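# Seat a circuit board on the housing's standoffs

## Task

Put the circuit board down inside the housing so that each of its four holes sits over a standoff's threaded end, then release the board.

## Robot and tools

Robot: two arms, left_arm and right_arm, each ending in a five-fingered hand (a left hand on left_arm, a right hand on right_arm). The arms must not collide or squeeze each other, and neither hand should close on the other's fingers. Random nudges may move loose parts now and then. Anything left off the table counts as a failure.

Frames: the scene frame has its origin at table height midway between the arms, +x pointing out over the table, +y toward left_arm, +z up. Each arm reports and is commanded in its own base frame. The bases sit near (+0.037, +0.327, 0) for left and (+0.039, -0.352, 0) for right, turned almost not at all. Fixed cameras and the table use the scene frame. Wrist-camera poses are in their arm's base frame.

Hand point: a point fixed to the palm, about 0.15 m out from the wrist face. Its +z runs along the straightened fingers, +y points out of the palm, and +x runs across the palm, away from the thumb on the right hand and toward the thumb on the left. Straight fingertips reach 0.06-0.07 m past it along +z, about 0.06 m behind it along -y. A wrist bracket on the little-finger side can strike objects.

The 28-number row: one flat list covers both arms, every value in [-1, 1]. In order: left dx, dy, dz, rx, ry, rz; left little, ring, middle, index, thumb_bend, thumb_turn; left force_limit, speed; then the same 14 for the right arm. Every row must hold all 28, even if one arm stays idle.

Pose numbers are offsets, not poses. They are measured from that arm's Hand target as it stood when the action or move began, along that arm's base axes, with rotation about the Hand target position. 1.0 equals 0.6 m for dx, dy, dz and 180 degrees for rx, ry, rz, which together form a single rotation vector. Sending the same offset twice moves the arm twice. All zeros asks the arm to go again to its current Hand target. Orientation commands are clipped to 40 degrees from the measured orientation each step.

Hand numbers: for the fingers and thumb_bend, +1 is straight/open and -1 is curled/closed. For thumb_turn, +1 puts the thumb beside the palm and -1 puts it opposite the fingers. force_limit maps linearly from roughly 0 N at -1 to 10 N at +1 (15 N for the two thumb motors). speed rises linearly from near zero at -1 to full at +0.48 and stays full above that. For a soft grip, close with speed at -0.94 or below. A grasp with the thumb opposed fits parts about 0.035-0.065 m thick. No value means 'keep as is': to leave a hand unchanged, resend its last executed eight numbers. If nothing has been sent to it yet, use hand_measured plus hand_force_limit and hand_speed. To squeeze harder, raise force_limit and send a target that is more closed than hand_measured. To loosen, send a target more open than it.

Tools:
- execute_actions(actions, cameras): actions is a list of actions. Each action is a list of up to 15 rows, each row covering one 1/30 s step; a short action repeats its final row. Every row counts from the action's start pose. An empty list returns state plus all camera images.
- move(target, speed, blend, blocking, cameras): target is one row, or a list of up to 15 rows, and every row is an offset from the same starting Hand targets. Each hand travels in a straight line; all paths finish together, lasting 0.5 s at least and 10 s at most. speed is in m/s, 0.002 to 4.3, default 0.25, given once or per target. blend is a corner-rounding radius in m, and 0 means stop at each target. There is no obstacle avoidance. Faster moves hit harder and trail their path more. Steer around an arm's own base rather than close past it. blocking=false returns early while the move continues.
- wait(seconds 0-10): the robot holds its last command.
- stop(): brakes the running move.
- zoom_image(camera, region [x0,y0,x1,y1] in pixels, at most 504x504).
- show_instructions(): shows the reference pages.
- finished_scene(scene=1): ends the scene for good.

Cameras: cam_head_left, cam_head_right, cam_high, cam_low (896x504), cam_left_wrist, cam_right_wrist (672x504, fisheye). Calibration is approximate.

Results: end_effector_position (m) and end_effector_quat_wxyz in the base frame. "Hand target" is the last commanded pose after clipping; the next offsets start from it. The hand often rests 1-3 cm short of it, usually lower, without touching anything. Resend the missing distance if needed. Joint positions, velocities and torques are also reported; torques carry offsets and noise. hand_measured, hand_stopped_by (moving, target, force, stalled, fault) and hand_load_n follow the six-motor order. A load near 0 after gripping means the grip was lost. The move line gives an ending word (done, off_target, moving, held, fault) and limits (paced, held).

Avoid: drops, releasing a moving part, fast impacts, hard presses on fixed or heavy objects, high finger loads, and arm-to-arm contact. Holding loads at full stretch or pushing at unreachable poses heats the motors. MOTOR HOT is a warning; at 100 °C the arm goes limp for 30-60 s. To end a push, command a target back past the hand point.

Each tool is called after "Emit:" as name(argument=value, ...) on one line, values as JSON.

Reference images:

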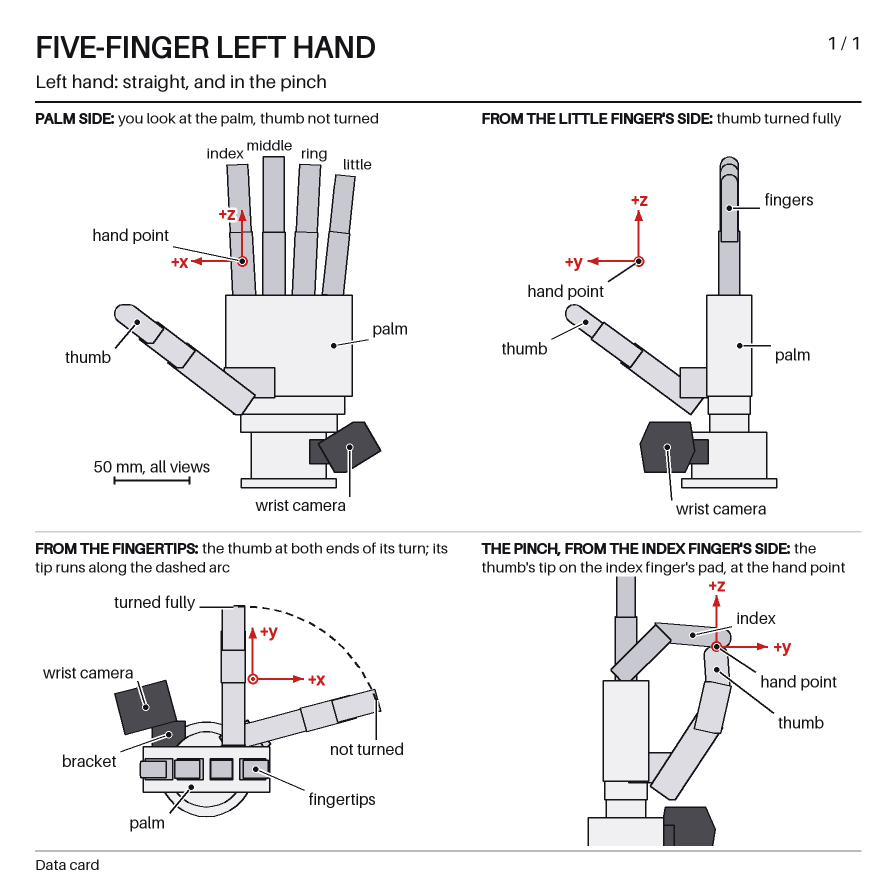

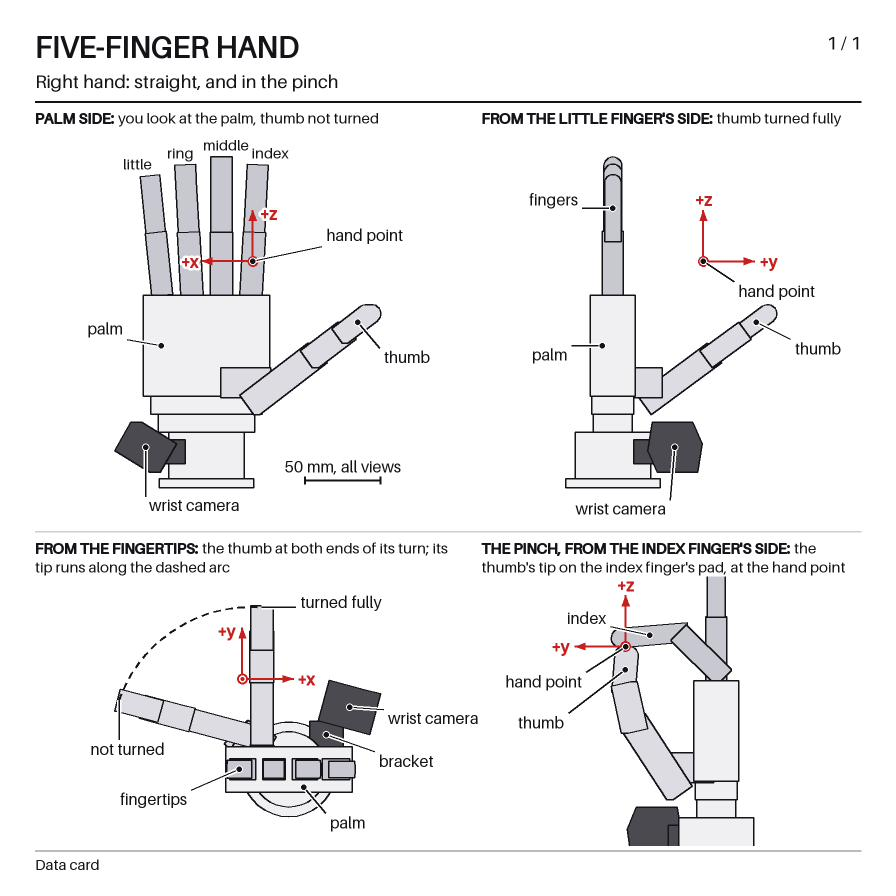

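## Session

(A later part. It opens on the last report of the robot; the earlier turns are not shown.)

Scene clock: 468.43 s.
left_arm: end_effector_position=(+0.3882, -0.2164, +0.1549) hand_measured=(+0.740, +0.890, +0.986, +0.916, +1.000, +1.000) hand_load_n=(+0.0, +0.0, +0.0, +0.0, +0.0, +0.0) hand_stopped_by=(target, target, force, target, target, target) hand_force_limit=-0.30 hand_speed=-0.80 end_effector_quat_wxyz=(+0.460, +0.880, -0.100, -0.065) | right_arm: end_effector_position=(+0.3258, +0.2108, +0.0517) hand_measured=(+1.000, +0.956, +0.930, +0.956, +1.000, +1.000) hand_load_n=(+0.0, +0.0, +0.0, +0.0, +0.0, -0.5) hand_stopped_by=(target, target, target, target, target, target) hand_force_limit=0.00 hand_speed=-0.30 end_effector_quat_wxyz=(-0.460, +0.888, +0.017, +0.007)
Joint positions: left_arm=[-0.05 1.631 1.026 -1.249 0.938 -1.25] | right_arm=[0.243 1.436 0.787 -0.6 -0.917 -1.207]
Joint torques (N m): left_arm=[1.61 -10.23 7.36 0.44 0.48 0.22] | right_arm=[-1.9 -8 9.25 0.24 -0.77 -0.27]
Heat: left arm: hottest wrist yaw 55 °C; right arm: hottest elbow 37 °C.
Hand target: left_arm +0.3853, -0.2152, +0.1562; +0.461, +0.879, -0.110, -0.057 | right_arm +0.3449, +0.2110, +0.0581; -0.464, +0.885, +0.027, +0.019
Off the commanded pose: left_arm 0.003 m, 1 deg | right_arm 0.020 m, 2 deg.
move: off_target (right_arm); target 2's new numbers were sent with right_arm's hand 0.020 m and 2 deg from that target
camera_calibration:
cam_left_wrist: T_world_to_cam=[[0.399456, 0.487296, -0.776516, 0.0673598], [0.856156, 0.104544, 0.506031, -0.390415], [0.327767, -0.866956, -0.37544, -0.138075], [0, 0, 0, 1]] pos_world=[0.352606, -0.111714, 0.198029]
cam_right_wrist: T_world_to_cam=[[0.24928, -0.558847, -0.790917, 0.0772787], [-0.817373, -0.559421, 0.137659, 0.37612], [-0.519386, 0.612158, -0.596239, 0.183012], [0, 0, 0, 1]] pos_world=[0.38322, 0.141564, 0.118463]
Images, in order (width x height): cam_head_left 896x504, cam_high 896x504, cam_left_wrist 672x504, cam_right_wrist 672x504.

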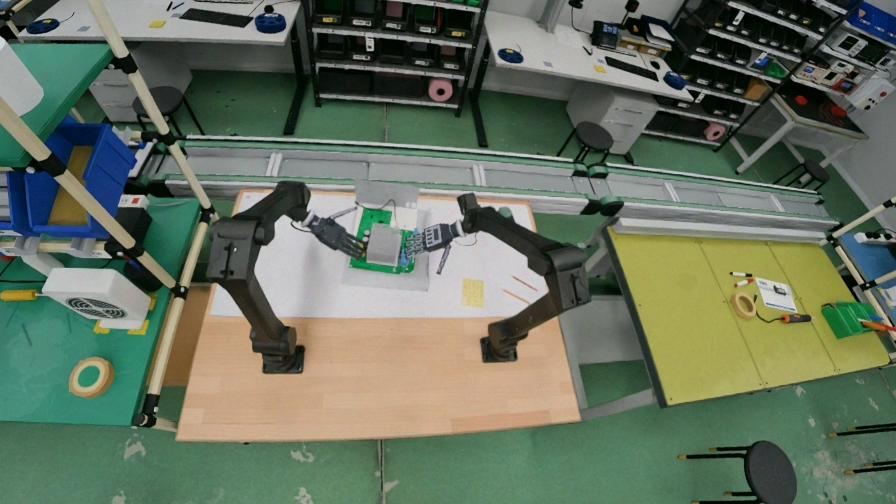

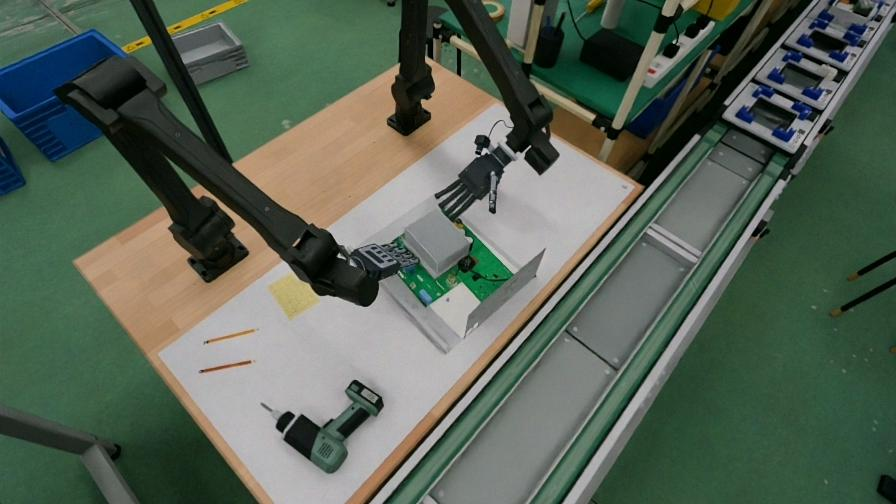

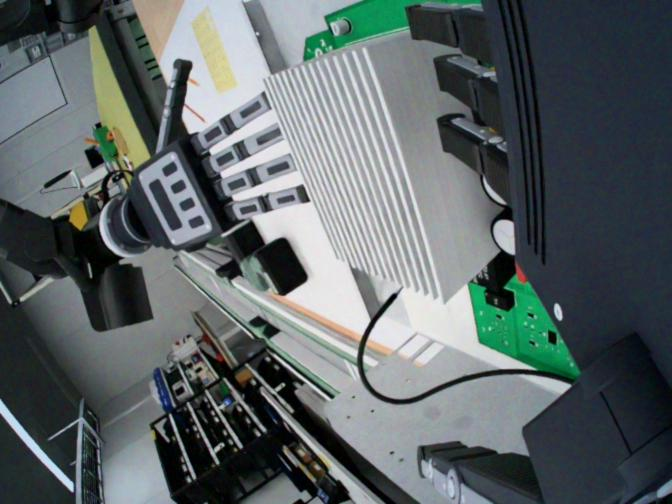

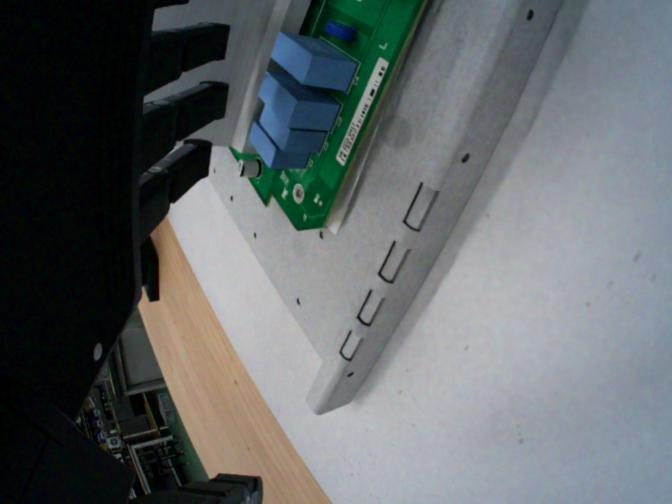

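Emit:
move(target=[[0.033,0,-0.008,0,0,0,0.74,0.89,0.985,0.915,1,1,-0.3,-0.8,0.0668,0,-0.008,0,0,0,1,0.955,0.93,0.955,1,1,0,-0.3],[0.041,-0.078,-0.013,0,0,0,0.74,0.89,0.985,0.915,1,1,-0.3,-0.8,0.075,0.073,-0.01,0,0,0,1,0.955,0.93,0.955,1,1,0,-0.3]], speed=0.1, cameras=["cam_high","cam_head_left","cam_right_wrist","cam_left_wrist"])

Emit:
zoom_image(camera="cam_high", region=[428, 280, 458, 310])

Emit:
zoom_image(camera="cam_head_left", region=[344, 252, 364, 272])

Emit:
zoom_image(camera="cam_head_left", region=[394, 250, 424, 280])

Scene clock: 474.37 s.
left_arm: end_effector_position=(+0.4025, -0.2362, +0.1442) hand_measured=(+0.740, +0.890, +0.986, +0.916, +1.000, +1.000) hand_load_n=(+0.0, +0.0, +0.5, +1.0, +0.0, +0.0) hand_stopped_by=(target, target, force, target, target, target) hand_force_limit=-0.30 hand_speed=-0.80 end_effector_quat_wxyz=(+0.455, +0.884, -0.079, -0.072) | right_arm: end_effector_position=(+0.3713, +0.2272, +0.0479) hand_measured=(+1.000, +0.956, +0.930, +0.956, +1.000, +1.000) hand_load_n=(+0.0, -1.0, -1.0, +0.0, +0.0, +0.0) hand_stopped_by=(target, target, target, target, target, target) hand_force_limit=0.00 hand_speed=-0.30 end_effector_quat_wxyz=(-0.457, +0.889, +0.003, +0.007)
Joint positions: left_arm=[-0.098 1.655 1.037 -1.16 0.943 -1.385] | right_arm=[0.256 1.552 0.904 -0.568 -0.902 -1.147]
Joint torques (N m): left_arm=[-2.73 -8.82 10.44 2.33 1.16 -0.13] | right_arm=[3.14 -9.29 9.66 2.4 -0.42 0.18]
Heat: left arm: hottest wrist yaw 54 °C; right arm: hottest elbow 37 °C.
Hand target: left_arm +0.4099, -0.2620, +0.1484; +0.461, +0.879, -0.110, -0.057 | right_arm +0.3898, +0.2547, +0.0521; -0.464, +0.885, +0.027, +0.019
Off the commanded pose: left_arm 0.027 m, 4 deg | right_arm 0.034 m, 3 deg.
move: off_target (left_arm, right_arm)
camera_calibration:
cam_left_wrist: T_world_to_cam=[[0.359259, 0.512363, -0.780011, 0.0855486], [0.868485, 0.122352, 0.480378, -0.392202], [0.341564, -0.850008, -0.401023, -0.161866], [0, 0, 0, 1]] pos_world=[0.365175, -0.133432, 0.190222]
cam_right_wrist: T_world_to_cam=[[0.223692, -0.569674, -0.790843, 0.0839892], [-0.830145, -0.536522, 0.151668, 0.42185], [-0.510707, 0.622588, -0.592928, 0.188591], [0, 0, 0, 1]] pos_world=[0.427724, 0.156764, 0.114262]
Images, in order (width x height): cam_head_left 896x504, cam_high 896x504, cam_left_wrist 672x504, cam_right_wrist 672x504.

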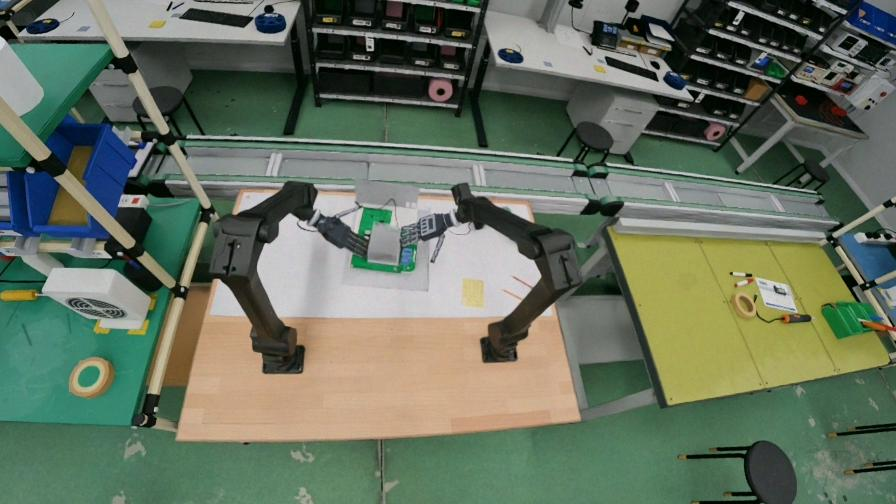

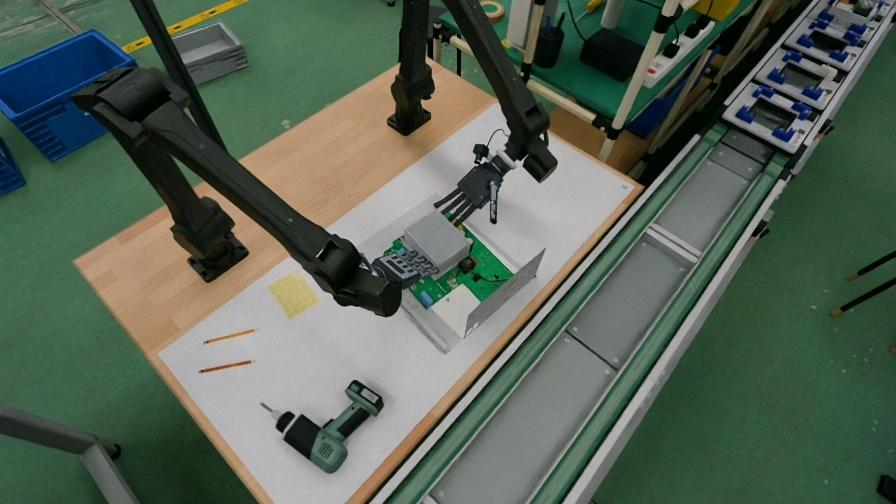

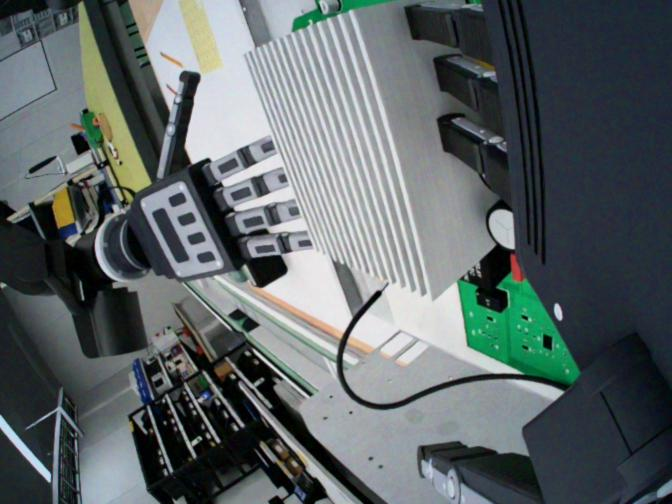

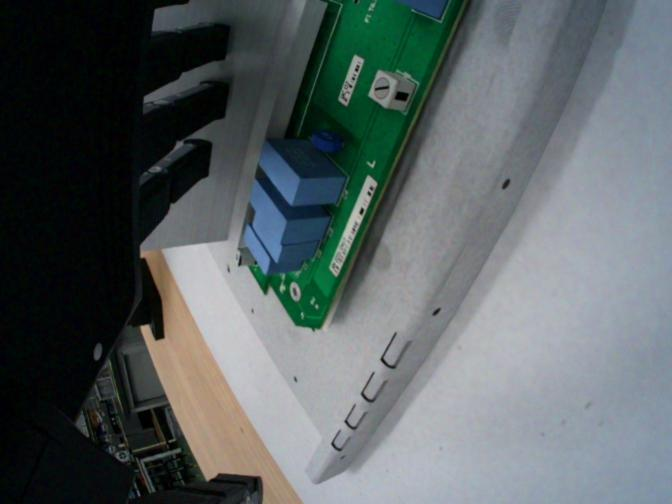

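Scaled by 16.800.

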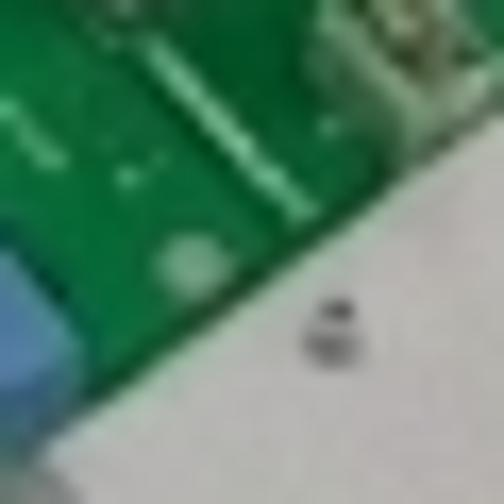

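Scaled by 25.200.

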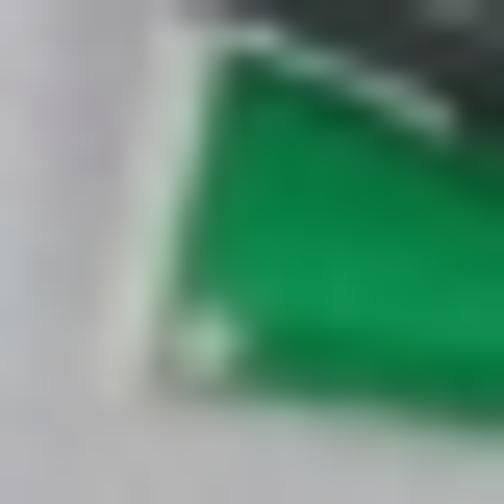

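Scaled by 16.800.

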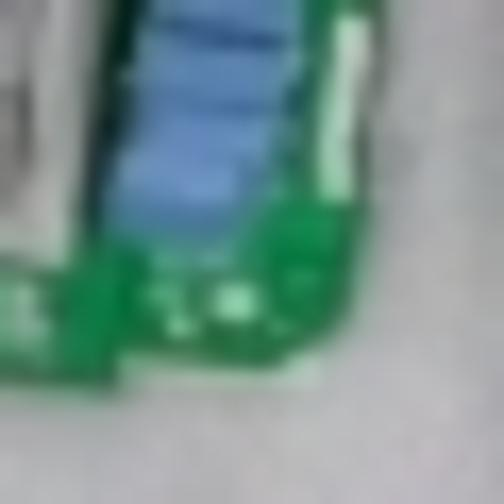

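Emit:
move(target=[0.015,-0.03,0,0,0,0,0.74,0.89,0.985,0.915,1,1,-0.3,-0.8,0.02,0.02,0,0,0,0,1,0.955,0.93,0.955,1,1,0,-0.3], speed=0.08, cameras=["cam_high","cam_head_left","cam_right_wrist"])

Emit:
zoom_image(camera="cam_high", region=[428, 280, 458, 310])

Emit:
zoom_image(camera="cam_head_left", region=[344, 252, 364, 272])

Emit:
zoom_image(camera="cam_head_left", region=[394, 250, 424, 280])

Scene clock: 476.03 s.
left_arm: end_effector_position=(+0.4087, -0.2398, +0.1431) hand_measured=(+0.740, +0.890, +0.986, +0.916, +1.000, +1.000) hand_load_n=(+0.0, +0.0, +1.0, +1.0, +0.0, +0.0) hand_stopped_by=(target, target, force, target, target, target) hand_force_limit=-0.30 hand_speed=-0.80 end_effector_quat_wxyz=(+0.452, +0.886, -0.064, -0.075) | right_arm: end_effector_position=(+0.3768, +0.2269, +0.0493) hand_measured=(+1.000, +0.956, +0.930, +0.956, +1.000, +1.000) hand_load_n=(+0.0, -1.5, -4.0, +0.0, +0.0, +0.0) hand_stopped_by=(target, target, target, target, target, target) hand_force_limit=0.00 hand_speed=-0.30 end_effector_quat_wxyz=(-0.452, +0.892, -0.007, +0.009)
Joint positions: left_arm=[-0.107 1.655 1.041 -1.134 0.941 -1.444] | right_arm=[0.257 1.556 0.917 -0.566 -0.885 -1.124]
Joint torques (N m): left_arm=[-4.72 -7.82 11.86 3.04 1.38 -0.12] | right_arm=[4.6 -7.41 11.38 2.71 -0.79 0.16]
Heat: left arm: hottest wrist yaw 53 °C; right arm: hottest elbow 38 °C.
Hand target: left_arm +0.4188, -0.2801, +0.1484; +0.461, +0.879, -0.110, -0.057 | right_arm +0.4018, +0.2667, +0.0521; -0.464, +0.885, +0.027, +0.019
Off the commanded pose: left_arm 0.042 m, 6 deg | right_arm 0.047 m, 4 deg.
move: off_target (left_arm, right_arm)
camera_calibration:
cam_right_wrist: T_world_to_cam=[[0.209061, -0.583524, -0.784725, 0.0920534], [-0.839483, -0.518666, 0.162032, 0.425057], [-0.501559, 0.624888, -0.598291, 0.188698], [0, 0, 0, 1]] pos_world=[0.432227, 0.156263, 0.11626]
Images, in order (width x height): cam_head_left 896x504, cam_high 896x504, cam_right_wrist 672x504.

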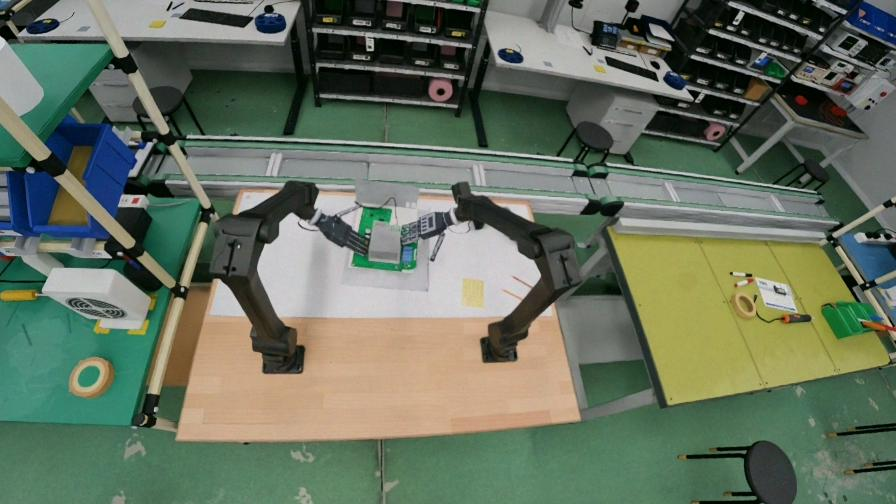

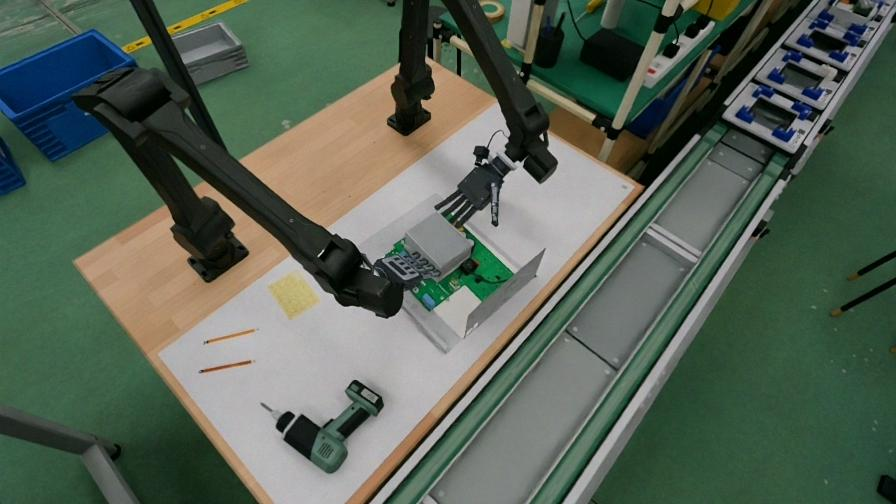

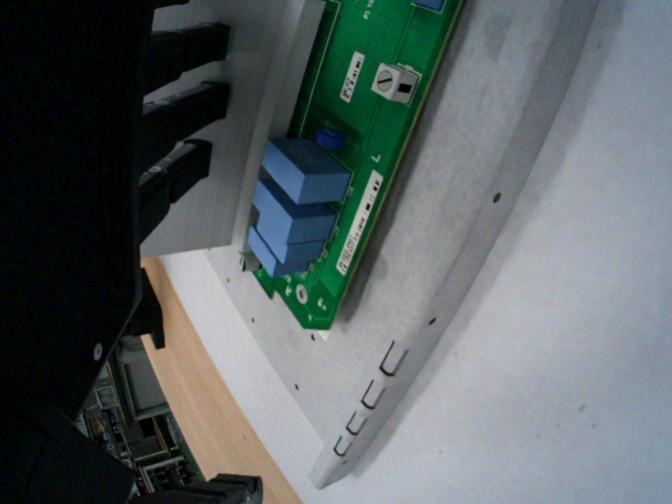

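Scaled by 16.800.

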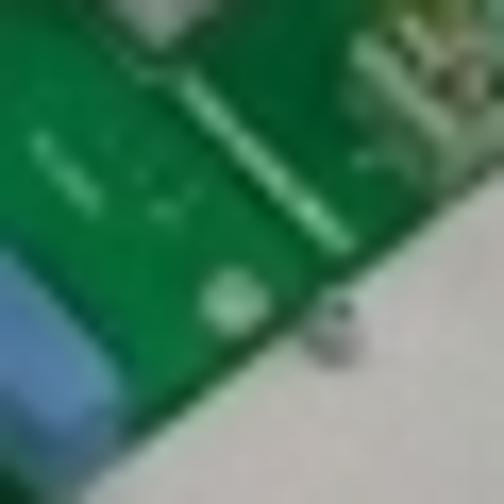

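Scaled by 25.200.

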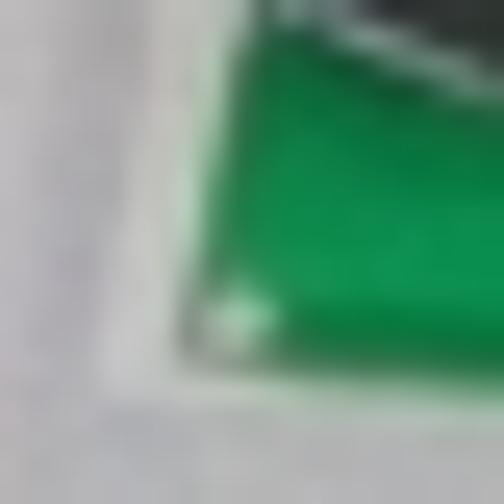

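Scaled by 16.800.

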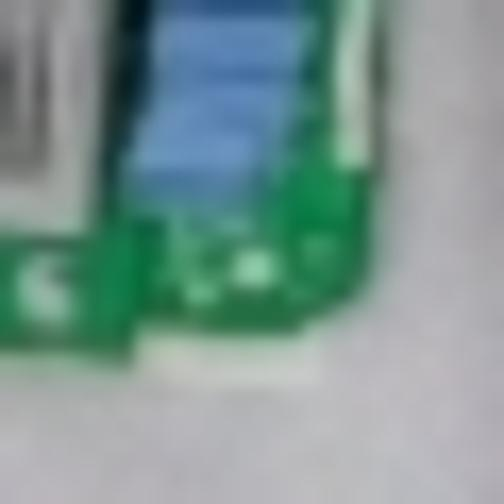

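Emit:
move(target=[0.014,0.0133,0,0,0,0,0.74,0.89,0.985,0.915,1,1,-0.3,-0.8,0.02,0.0233,0,0,0,0,1,0.955,0.93,0.955,1,1,0,-0.3], speed=0.08, cameras=["cam_high","cam_head_left","cam_right_wrist"])

Emit:
zoom_image(camera="cam_high", region=[428, 280, 458, 310])

Emit:
zoom_image(camera="cam_head_left", region=[344, 252, 364, 272])

Emit:
zoom_image(camera="cam_head_left", region=[394, 250, 424, 280])

Scene clock: 477.97 s.
left_arm: end_effector_position=(+0.4117, -0.2401, +0.1417) hand_measured=(+0.740, +0.890, +0.986, +0.916, +1.000, +1.000) hand_load_n=(+0.0, +0.0, -1.0, +2.0, +0.0, +0.0) hand_stopped_by=(target, target, force, target, target, target) hand_force_limit=-0.30 hand_speed=-0.80 end_effector_quat_wxyz=(+0.451, +0.887, -0.064, -0.075) | right_arm: end_effector_position=(+0.3762, +0.2280, +0.0500) hand_measured=(+1.000, +0.956, +0.930, +0.956, +1.000, +1.000) hand_load_n=(+0.0, -0.5, -6.5, +0.0, +0.0, +0.0) hand_stopped_by=(target, target, target, target, target, target) hand_force_limit=0.00 hand_speed=-0.30 end_effector_quat_wxyz=(-0.452, +0.892, -0.020, +0.002)
Joint positions: left_arm=[-0.107 1.664 1.05 -1.134 0.938 -1.444] | right_arm=[0.257 1.56 0.92 -0.566 -0.886 -1.095]
Joint torques (N m): left_arm=[-3.25 -7 13.46 1.84 1.37 0.15] | right_arm=[6.12 -5.89 13.6 3.22 -0.51 0.2]
Heat: left arm: hottest wrist yaw 53 °C; right arm: hottest elbow 38 °C.
Hand target: left_arm +0.4272, -0.2721, +0.1485; +0.461, +0.879, -0.110, -0.057 | right_arm +0.4138, +0.2807, +0.0521; -0.464, +0.885, +0.027, +0.019
Off the commanded pose: left_arm 0.036 m, 6 deg | right_arm 0.065 m, 6 deg.
move: off_target (left_arm, right_arm)
camera_calibration:
cam_right_wrist: T_world_to_cam=[[0.180522, -0.585131, -0.790591, 0.104783], [-0.843911, -0.505005, 0.181066, 0.422651], [-0.505199, 0.634502, -0.584963, 0.186588], [0, 0, 0, 1]] pos_world=[0.432028, 0.156362, 0.11546]
Images, in order (width x height): cam_head_left 896x504, cam_high 896x504, cam_right_wrist 672x504.

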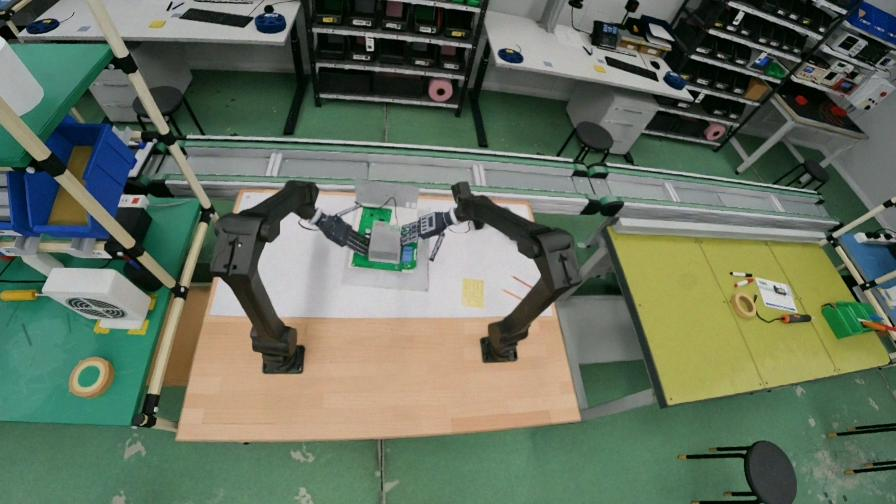

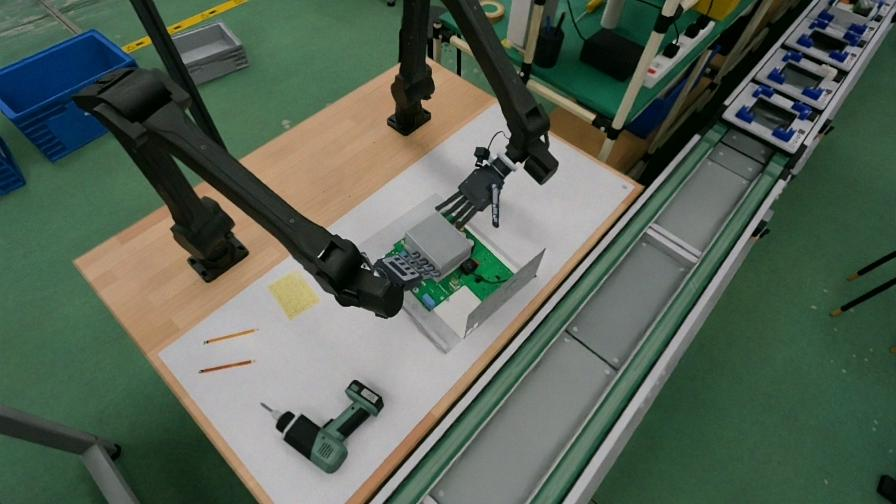

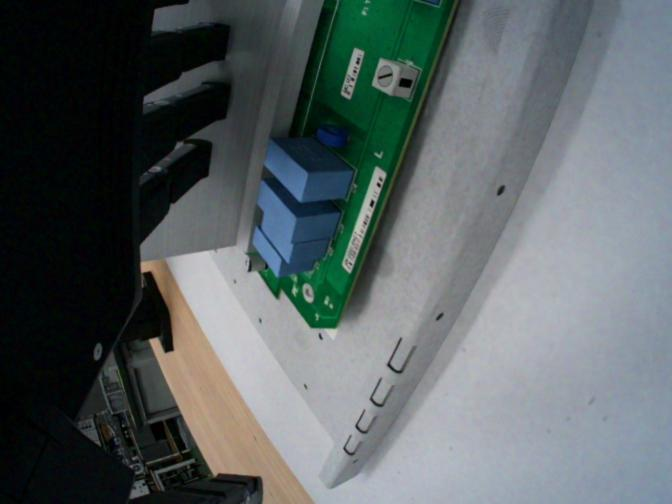

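Scaled by 16.800.

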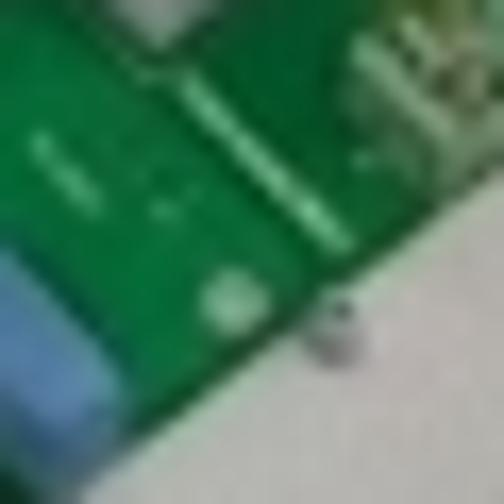

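Scaled by 25.200.

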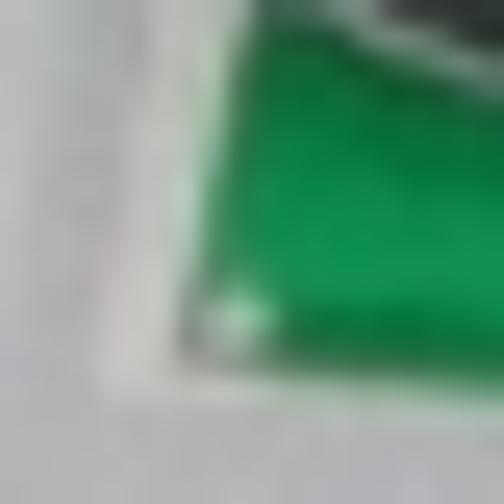

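Scaled by 16.800.

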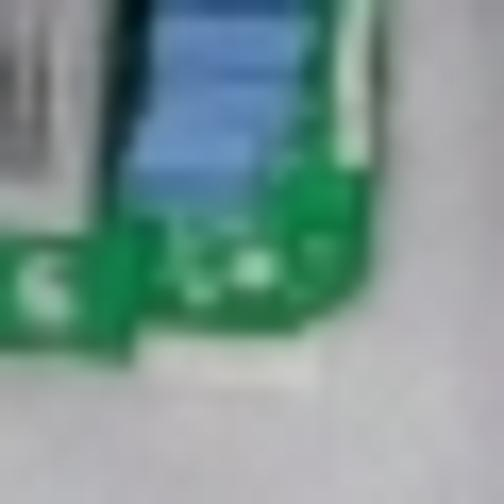

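Emit:
move(target=[0.008,0.01,0,0,0,0,0.74,0.89,0.985,0.915,1,1,-0.3,-0.8,0.008,0.005,0,0,0,0,1,0.955,0.93,0.955,1,1,0,-0.3], speed=0.08, cameras=["cam_high","cam_head_left"])

Emit:
zoom_image(camera="cam_high", region=[428, 280, 458, 310])

Emit:
zoom_image(camera="cam_head_left", region=[344, 252, 364, 272])

Emit:
zoom_image(camera="cam_head_left", region=[394, 250, 424, 280])

Scene clock: 479.50 s.
left_arm: end_effector_position=(+0.4127, -0.2402, +0.1418) hand_measured=(+0.740, +0.890, +0.986, +0.916, +1.000, +1.000) hand_load_n=(+0.0, +0.0, -0.5, +2.0, +0.0, +0.0) hand_stopped_by=(target, target, force, target, target, target) hand_force_limit=-0.30 hand_speed=-0.80 end_effector_quat_wxyz=(+0.450, +0.887, -0.064, -0.078) | right_arm: end_effector_position=(+0.3765, +0.2288, +0.0501) hand_measured=(+1.000, +0.956, +0.930, +0.956, +1.000, +1.000) hand_load_n=(+0.0, -1.5, -7.0, +0.0, +0.0, +0.0) hand_stopped_by=(target, target, target, target, target, target) hand_force_limit=0.00 hand_speed=-0.30 end_effector_quat_wxyz=(-0.454, +0.891, -0.022, +0.000)
Joint positions: left_arm=[-0.107 1.671 1.059 -1.148 0.937 -1.437] | right_arm=[0.257 1.562 0.922 -0.566 -0.889 -1.09]
Joint torques (N m): left_arm=[-2.08 -6.65 14.06 1.51 1.35 0.3] | right_arm=[6.24 -5.66 14.43 3.19 -0.4 0.18]
Heat: left arm: hottest wrist yaw 53 °C; right arm: hottest elbow 38 °C.
Hand target: left_arm +0.4321, -0.2661, +0.1485; +0.461, +0.879, -0.110, -0.057 | right_arm +0.4187, +0.2838, +0.0521; -0.464, +0.885, +0.027, +0.019
Off the commanded pose: left_arm 0.033 m, 6 deg | right_arm 0.069 m, 6 deg.
move: off_target (left_arm, right_arm)
Images, in order (width x height): cam_head_left 896x504, cam_high 896x504.

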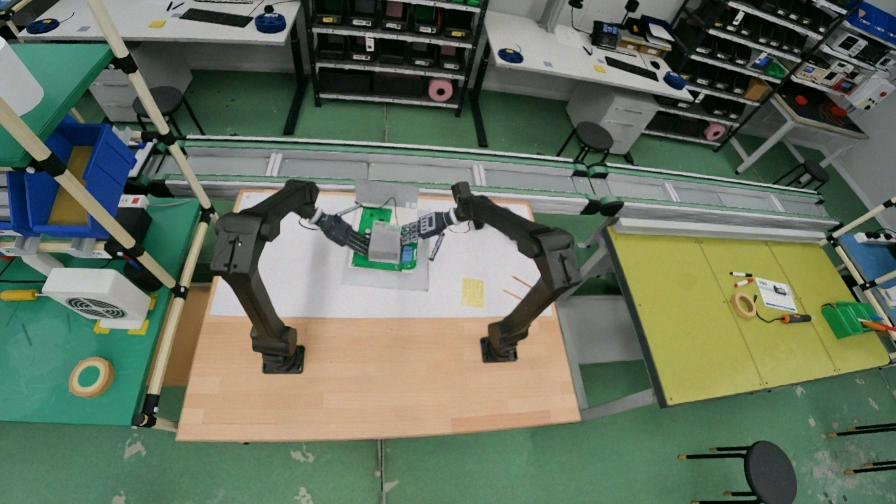

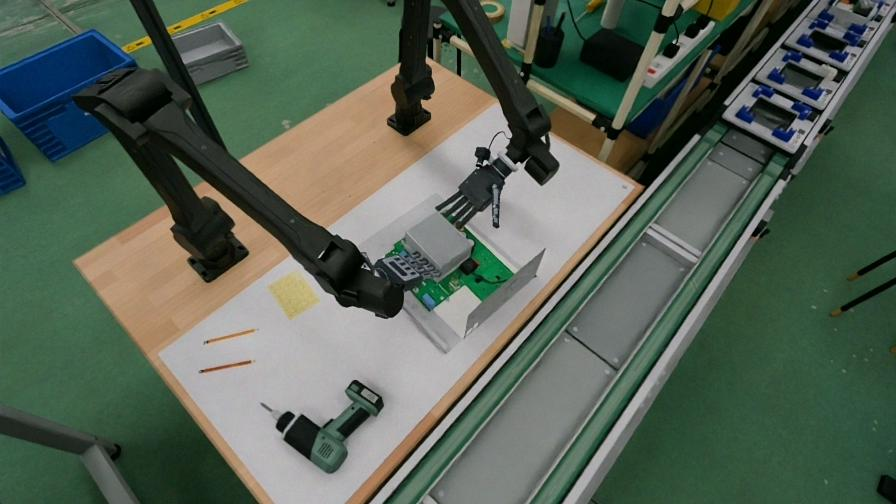

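Scaled by 16.800.

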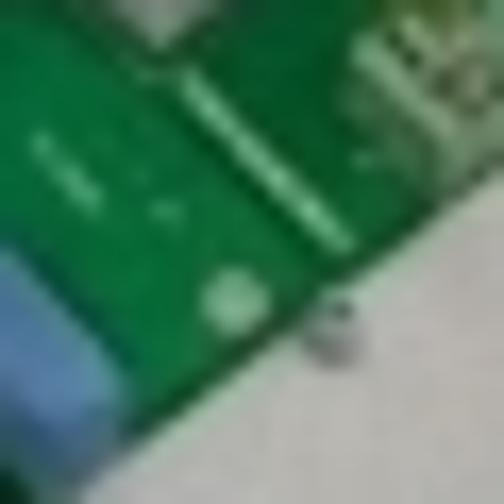

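Scaled by 25.200.

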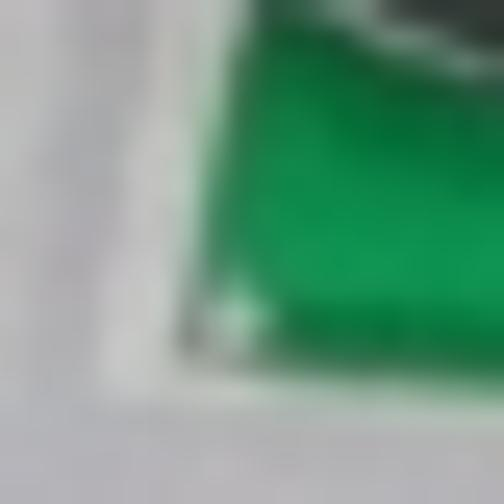

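Scaled by 16.800.

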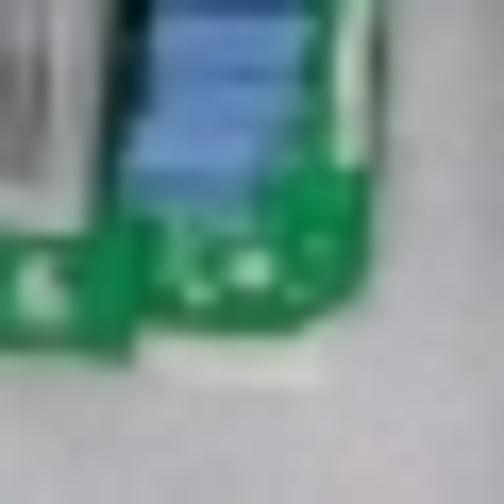

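Emit:
move(target=[0.008,0.01,0.005,0,0,0,0.74,0.89,0.985,0.915,1,1,-0.3,-0.8,0.01,0.01,0.01,0,0,0,1,0.955,0.93,0.955,1,1,0,-0.3], speed=0.08, cameras=["cam_high","cam_head_left"])

Emit:
zoom_image(camera="cam_high", region=[428, 280, 458, 310])

Emit:
zoom_image(camera="cam_head_left", region=[344, 252, 364, 272])

Emit:
zoom_image(camera="cam_head_left", region=[394, 250, 424, 280])

Scene clock: 481.40 s.
left_arm: end_effector_position=(+0.4153, -0.2388, +0.1418) hand_measured=(+0.740, +0.890, +0.986, +0.916, +1.000, +1.000) hand_load_n=(+0.0, +0.0, -1.0, +3.5, +0.0, +0.0) hand_stopped_by=(target, target, force, target, target, target) hand_force_limit=-0.30 hand_speed=-0.80 end_effector_quat_wxyz=(+0.449, +0.887, -0.067, -0.083) | right_arm: end_effector_position=(+0.3813, +0.2303, +0.0469) hand_measured=(+1.000, +0.956, +0.930, +0.956, +1.000, +1.000) hand_load_n=(+0.0, -2.5, -8.5, +0.0, +0.0, -0.5) hand_stopped_by=(target, target, target, target, target, target) hand_force_limit=0.00 hand_speed=-0.30 end_effector_quat_wxyz=(-0.448, +0.893, -0.029, -0.004)
Joint positions: left_arm=[-0.103 1.685 1.078 -1.177 0.932 -1.416] | right_arm=[0.26 1.583 0.941 -0.571 -0.879 -1.077]
Joint torques (N m): left_arm=[-1.26 -7.24 14.15 1.32 1.43 0.33] | right_arm=[6.59 -7.18 14.98 2.86 -0.66 0.15]
Heat: left arm: hottest wrist yaw 53 °C; right arm: hottest elbow 39 °C.
Hand target: left_arm +0.4369, -0.2601, +0.1515; +0.461, +0.879, -0.110, -0.057 | right_arm +0.4246, +0.2898, +0.0581; -0.464, +0.885, +0.027, +0.019
Off the commanded pose: left_arm 0.032 m, 6 deg | right_arm 0.074 m, 7 deg.
move: off_target (left_arm, right_arm)
Images, in order (width x height): cam_head_left 896x504, cam_high 896x504.

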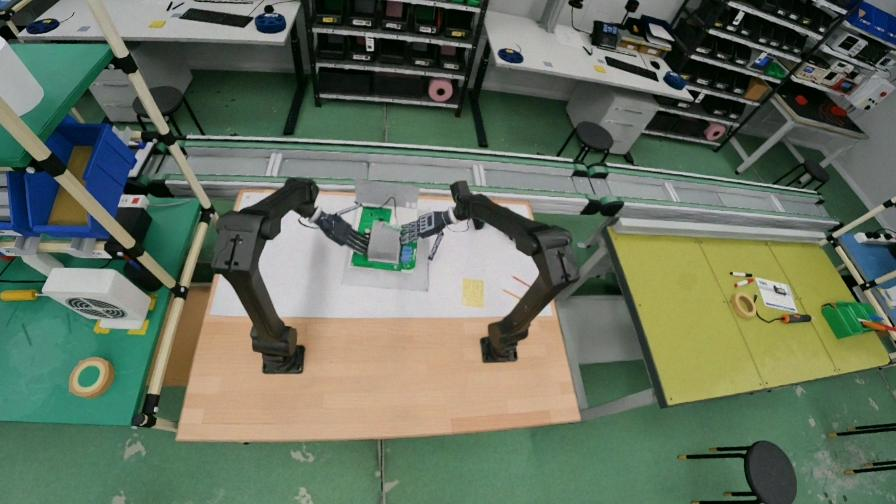

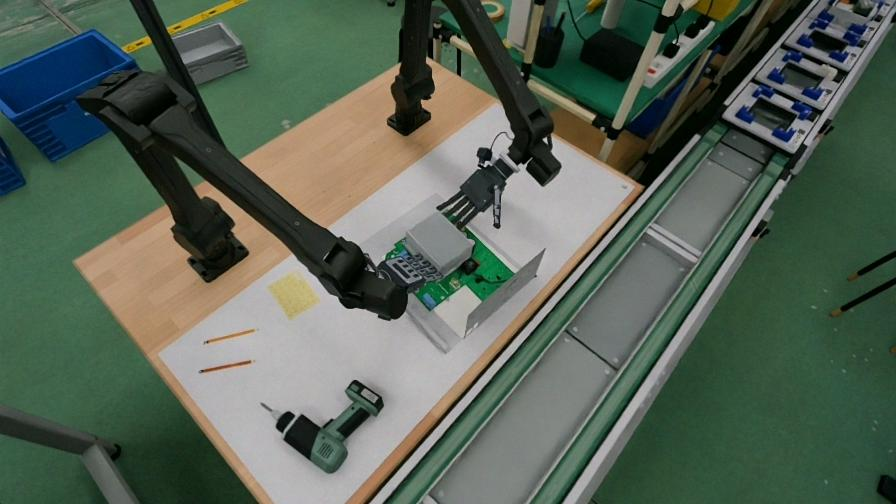

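Scaled by 16.800.

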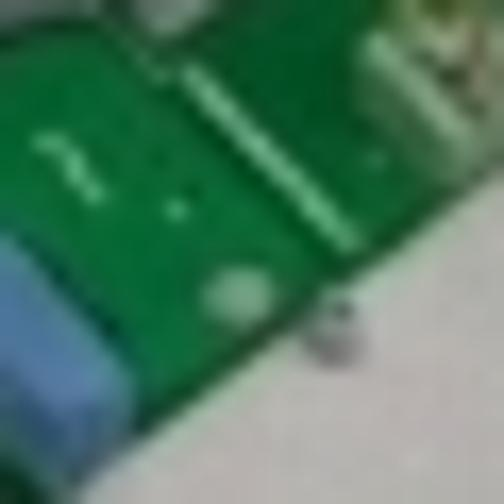

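Scaled by 25.200.

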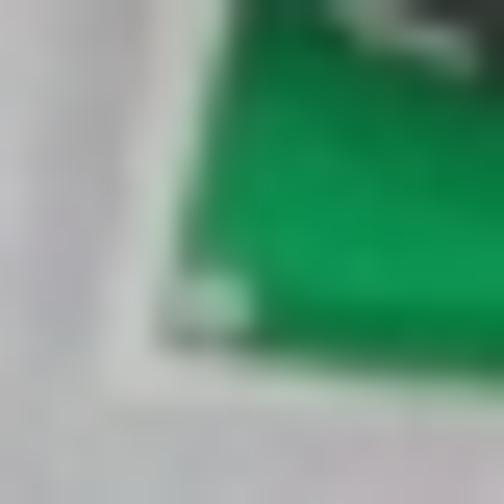

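Scaled by 16.800.

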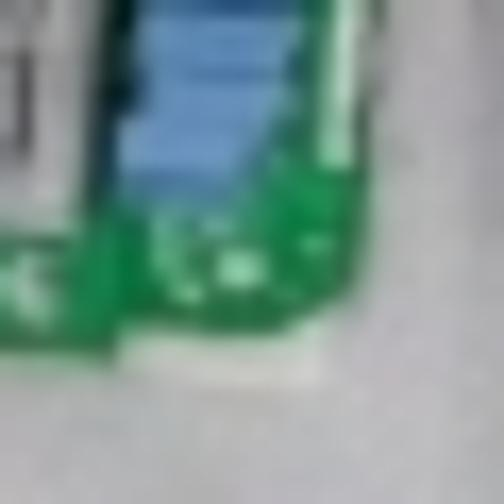

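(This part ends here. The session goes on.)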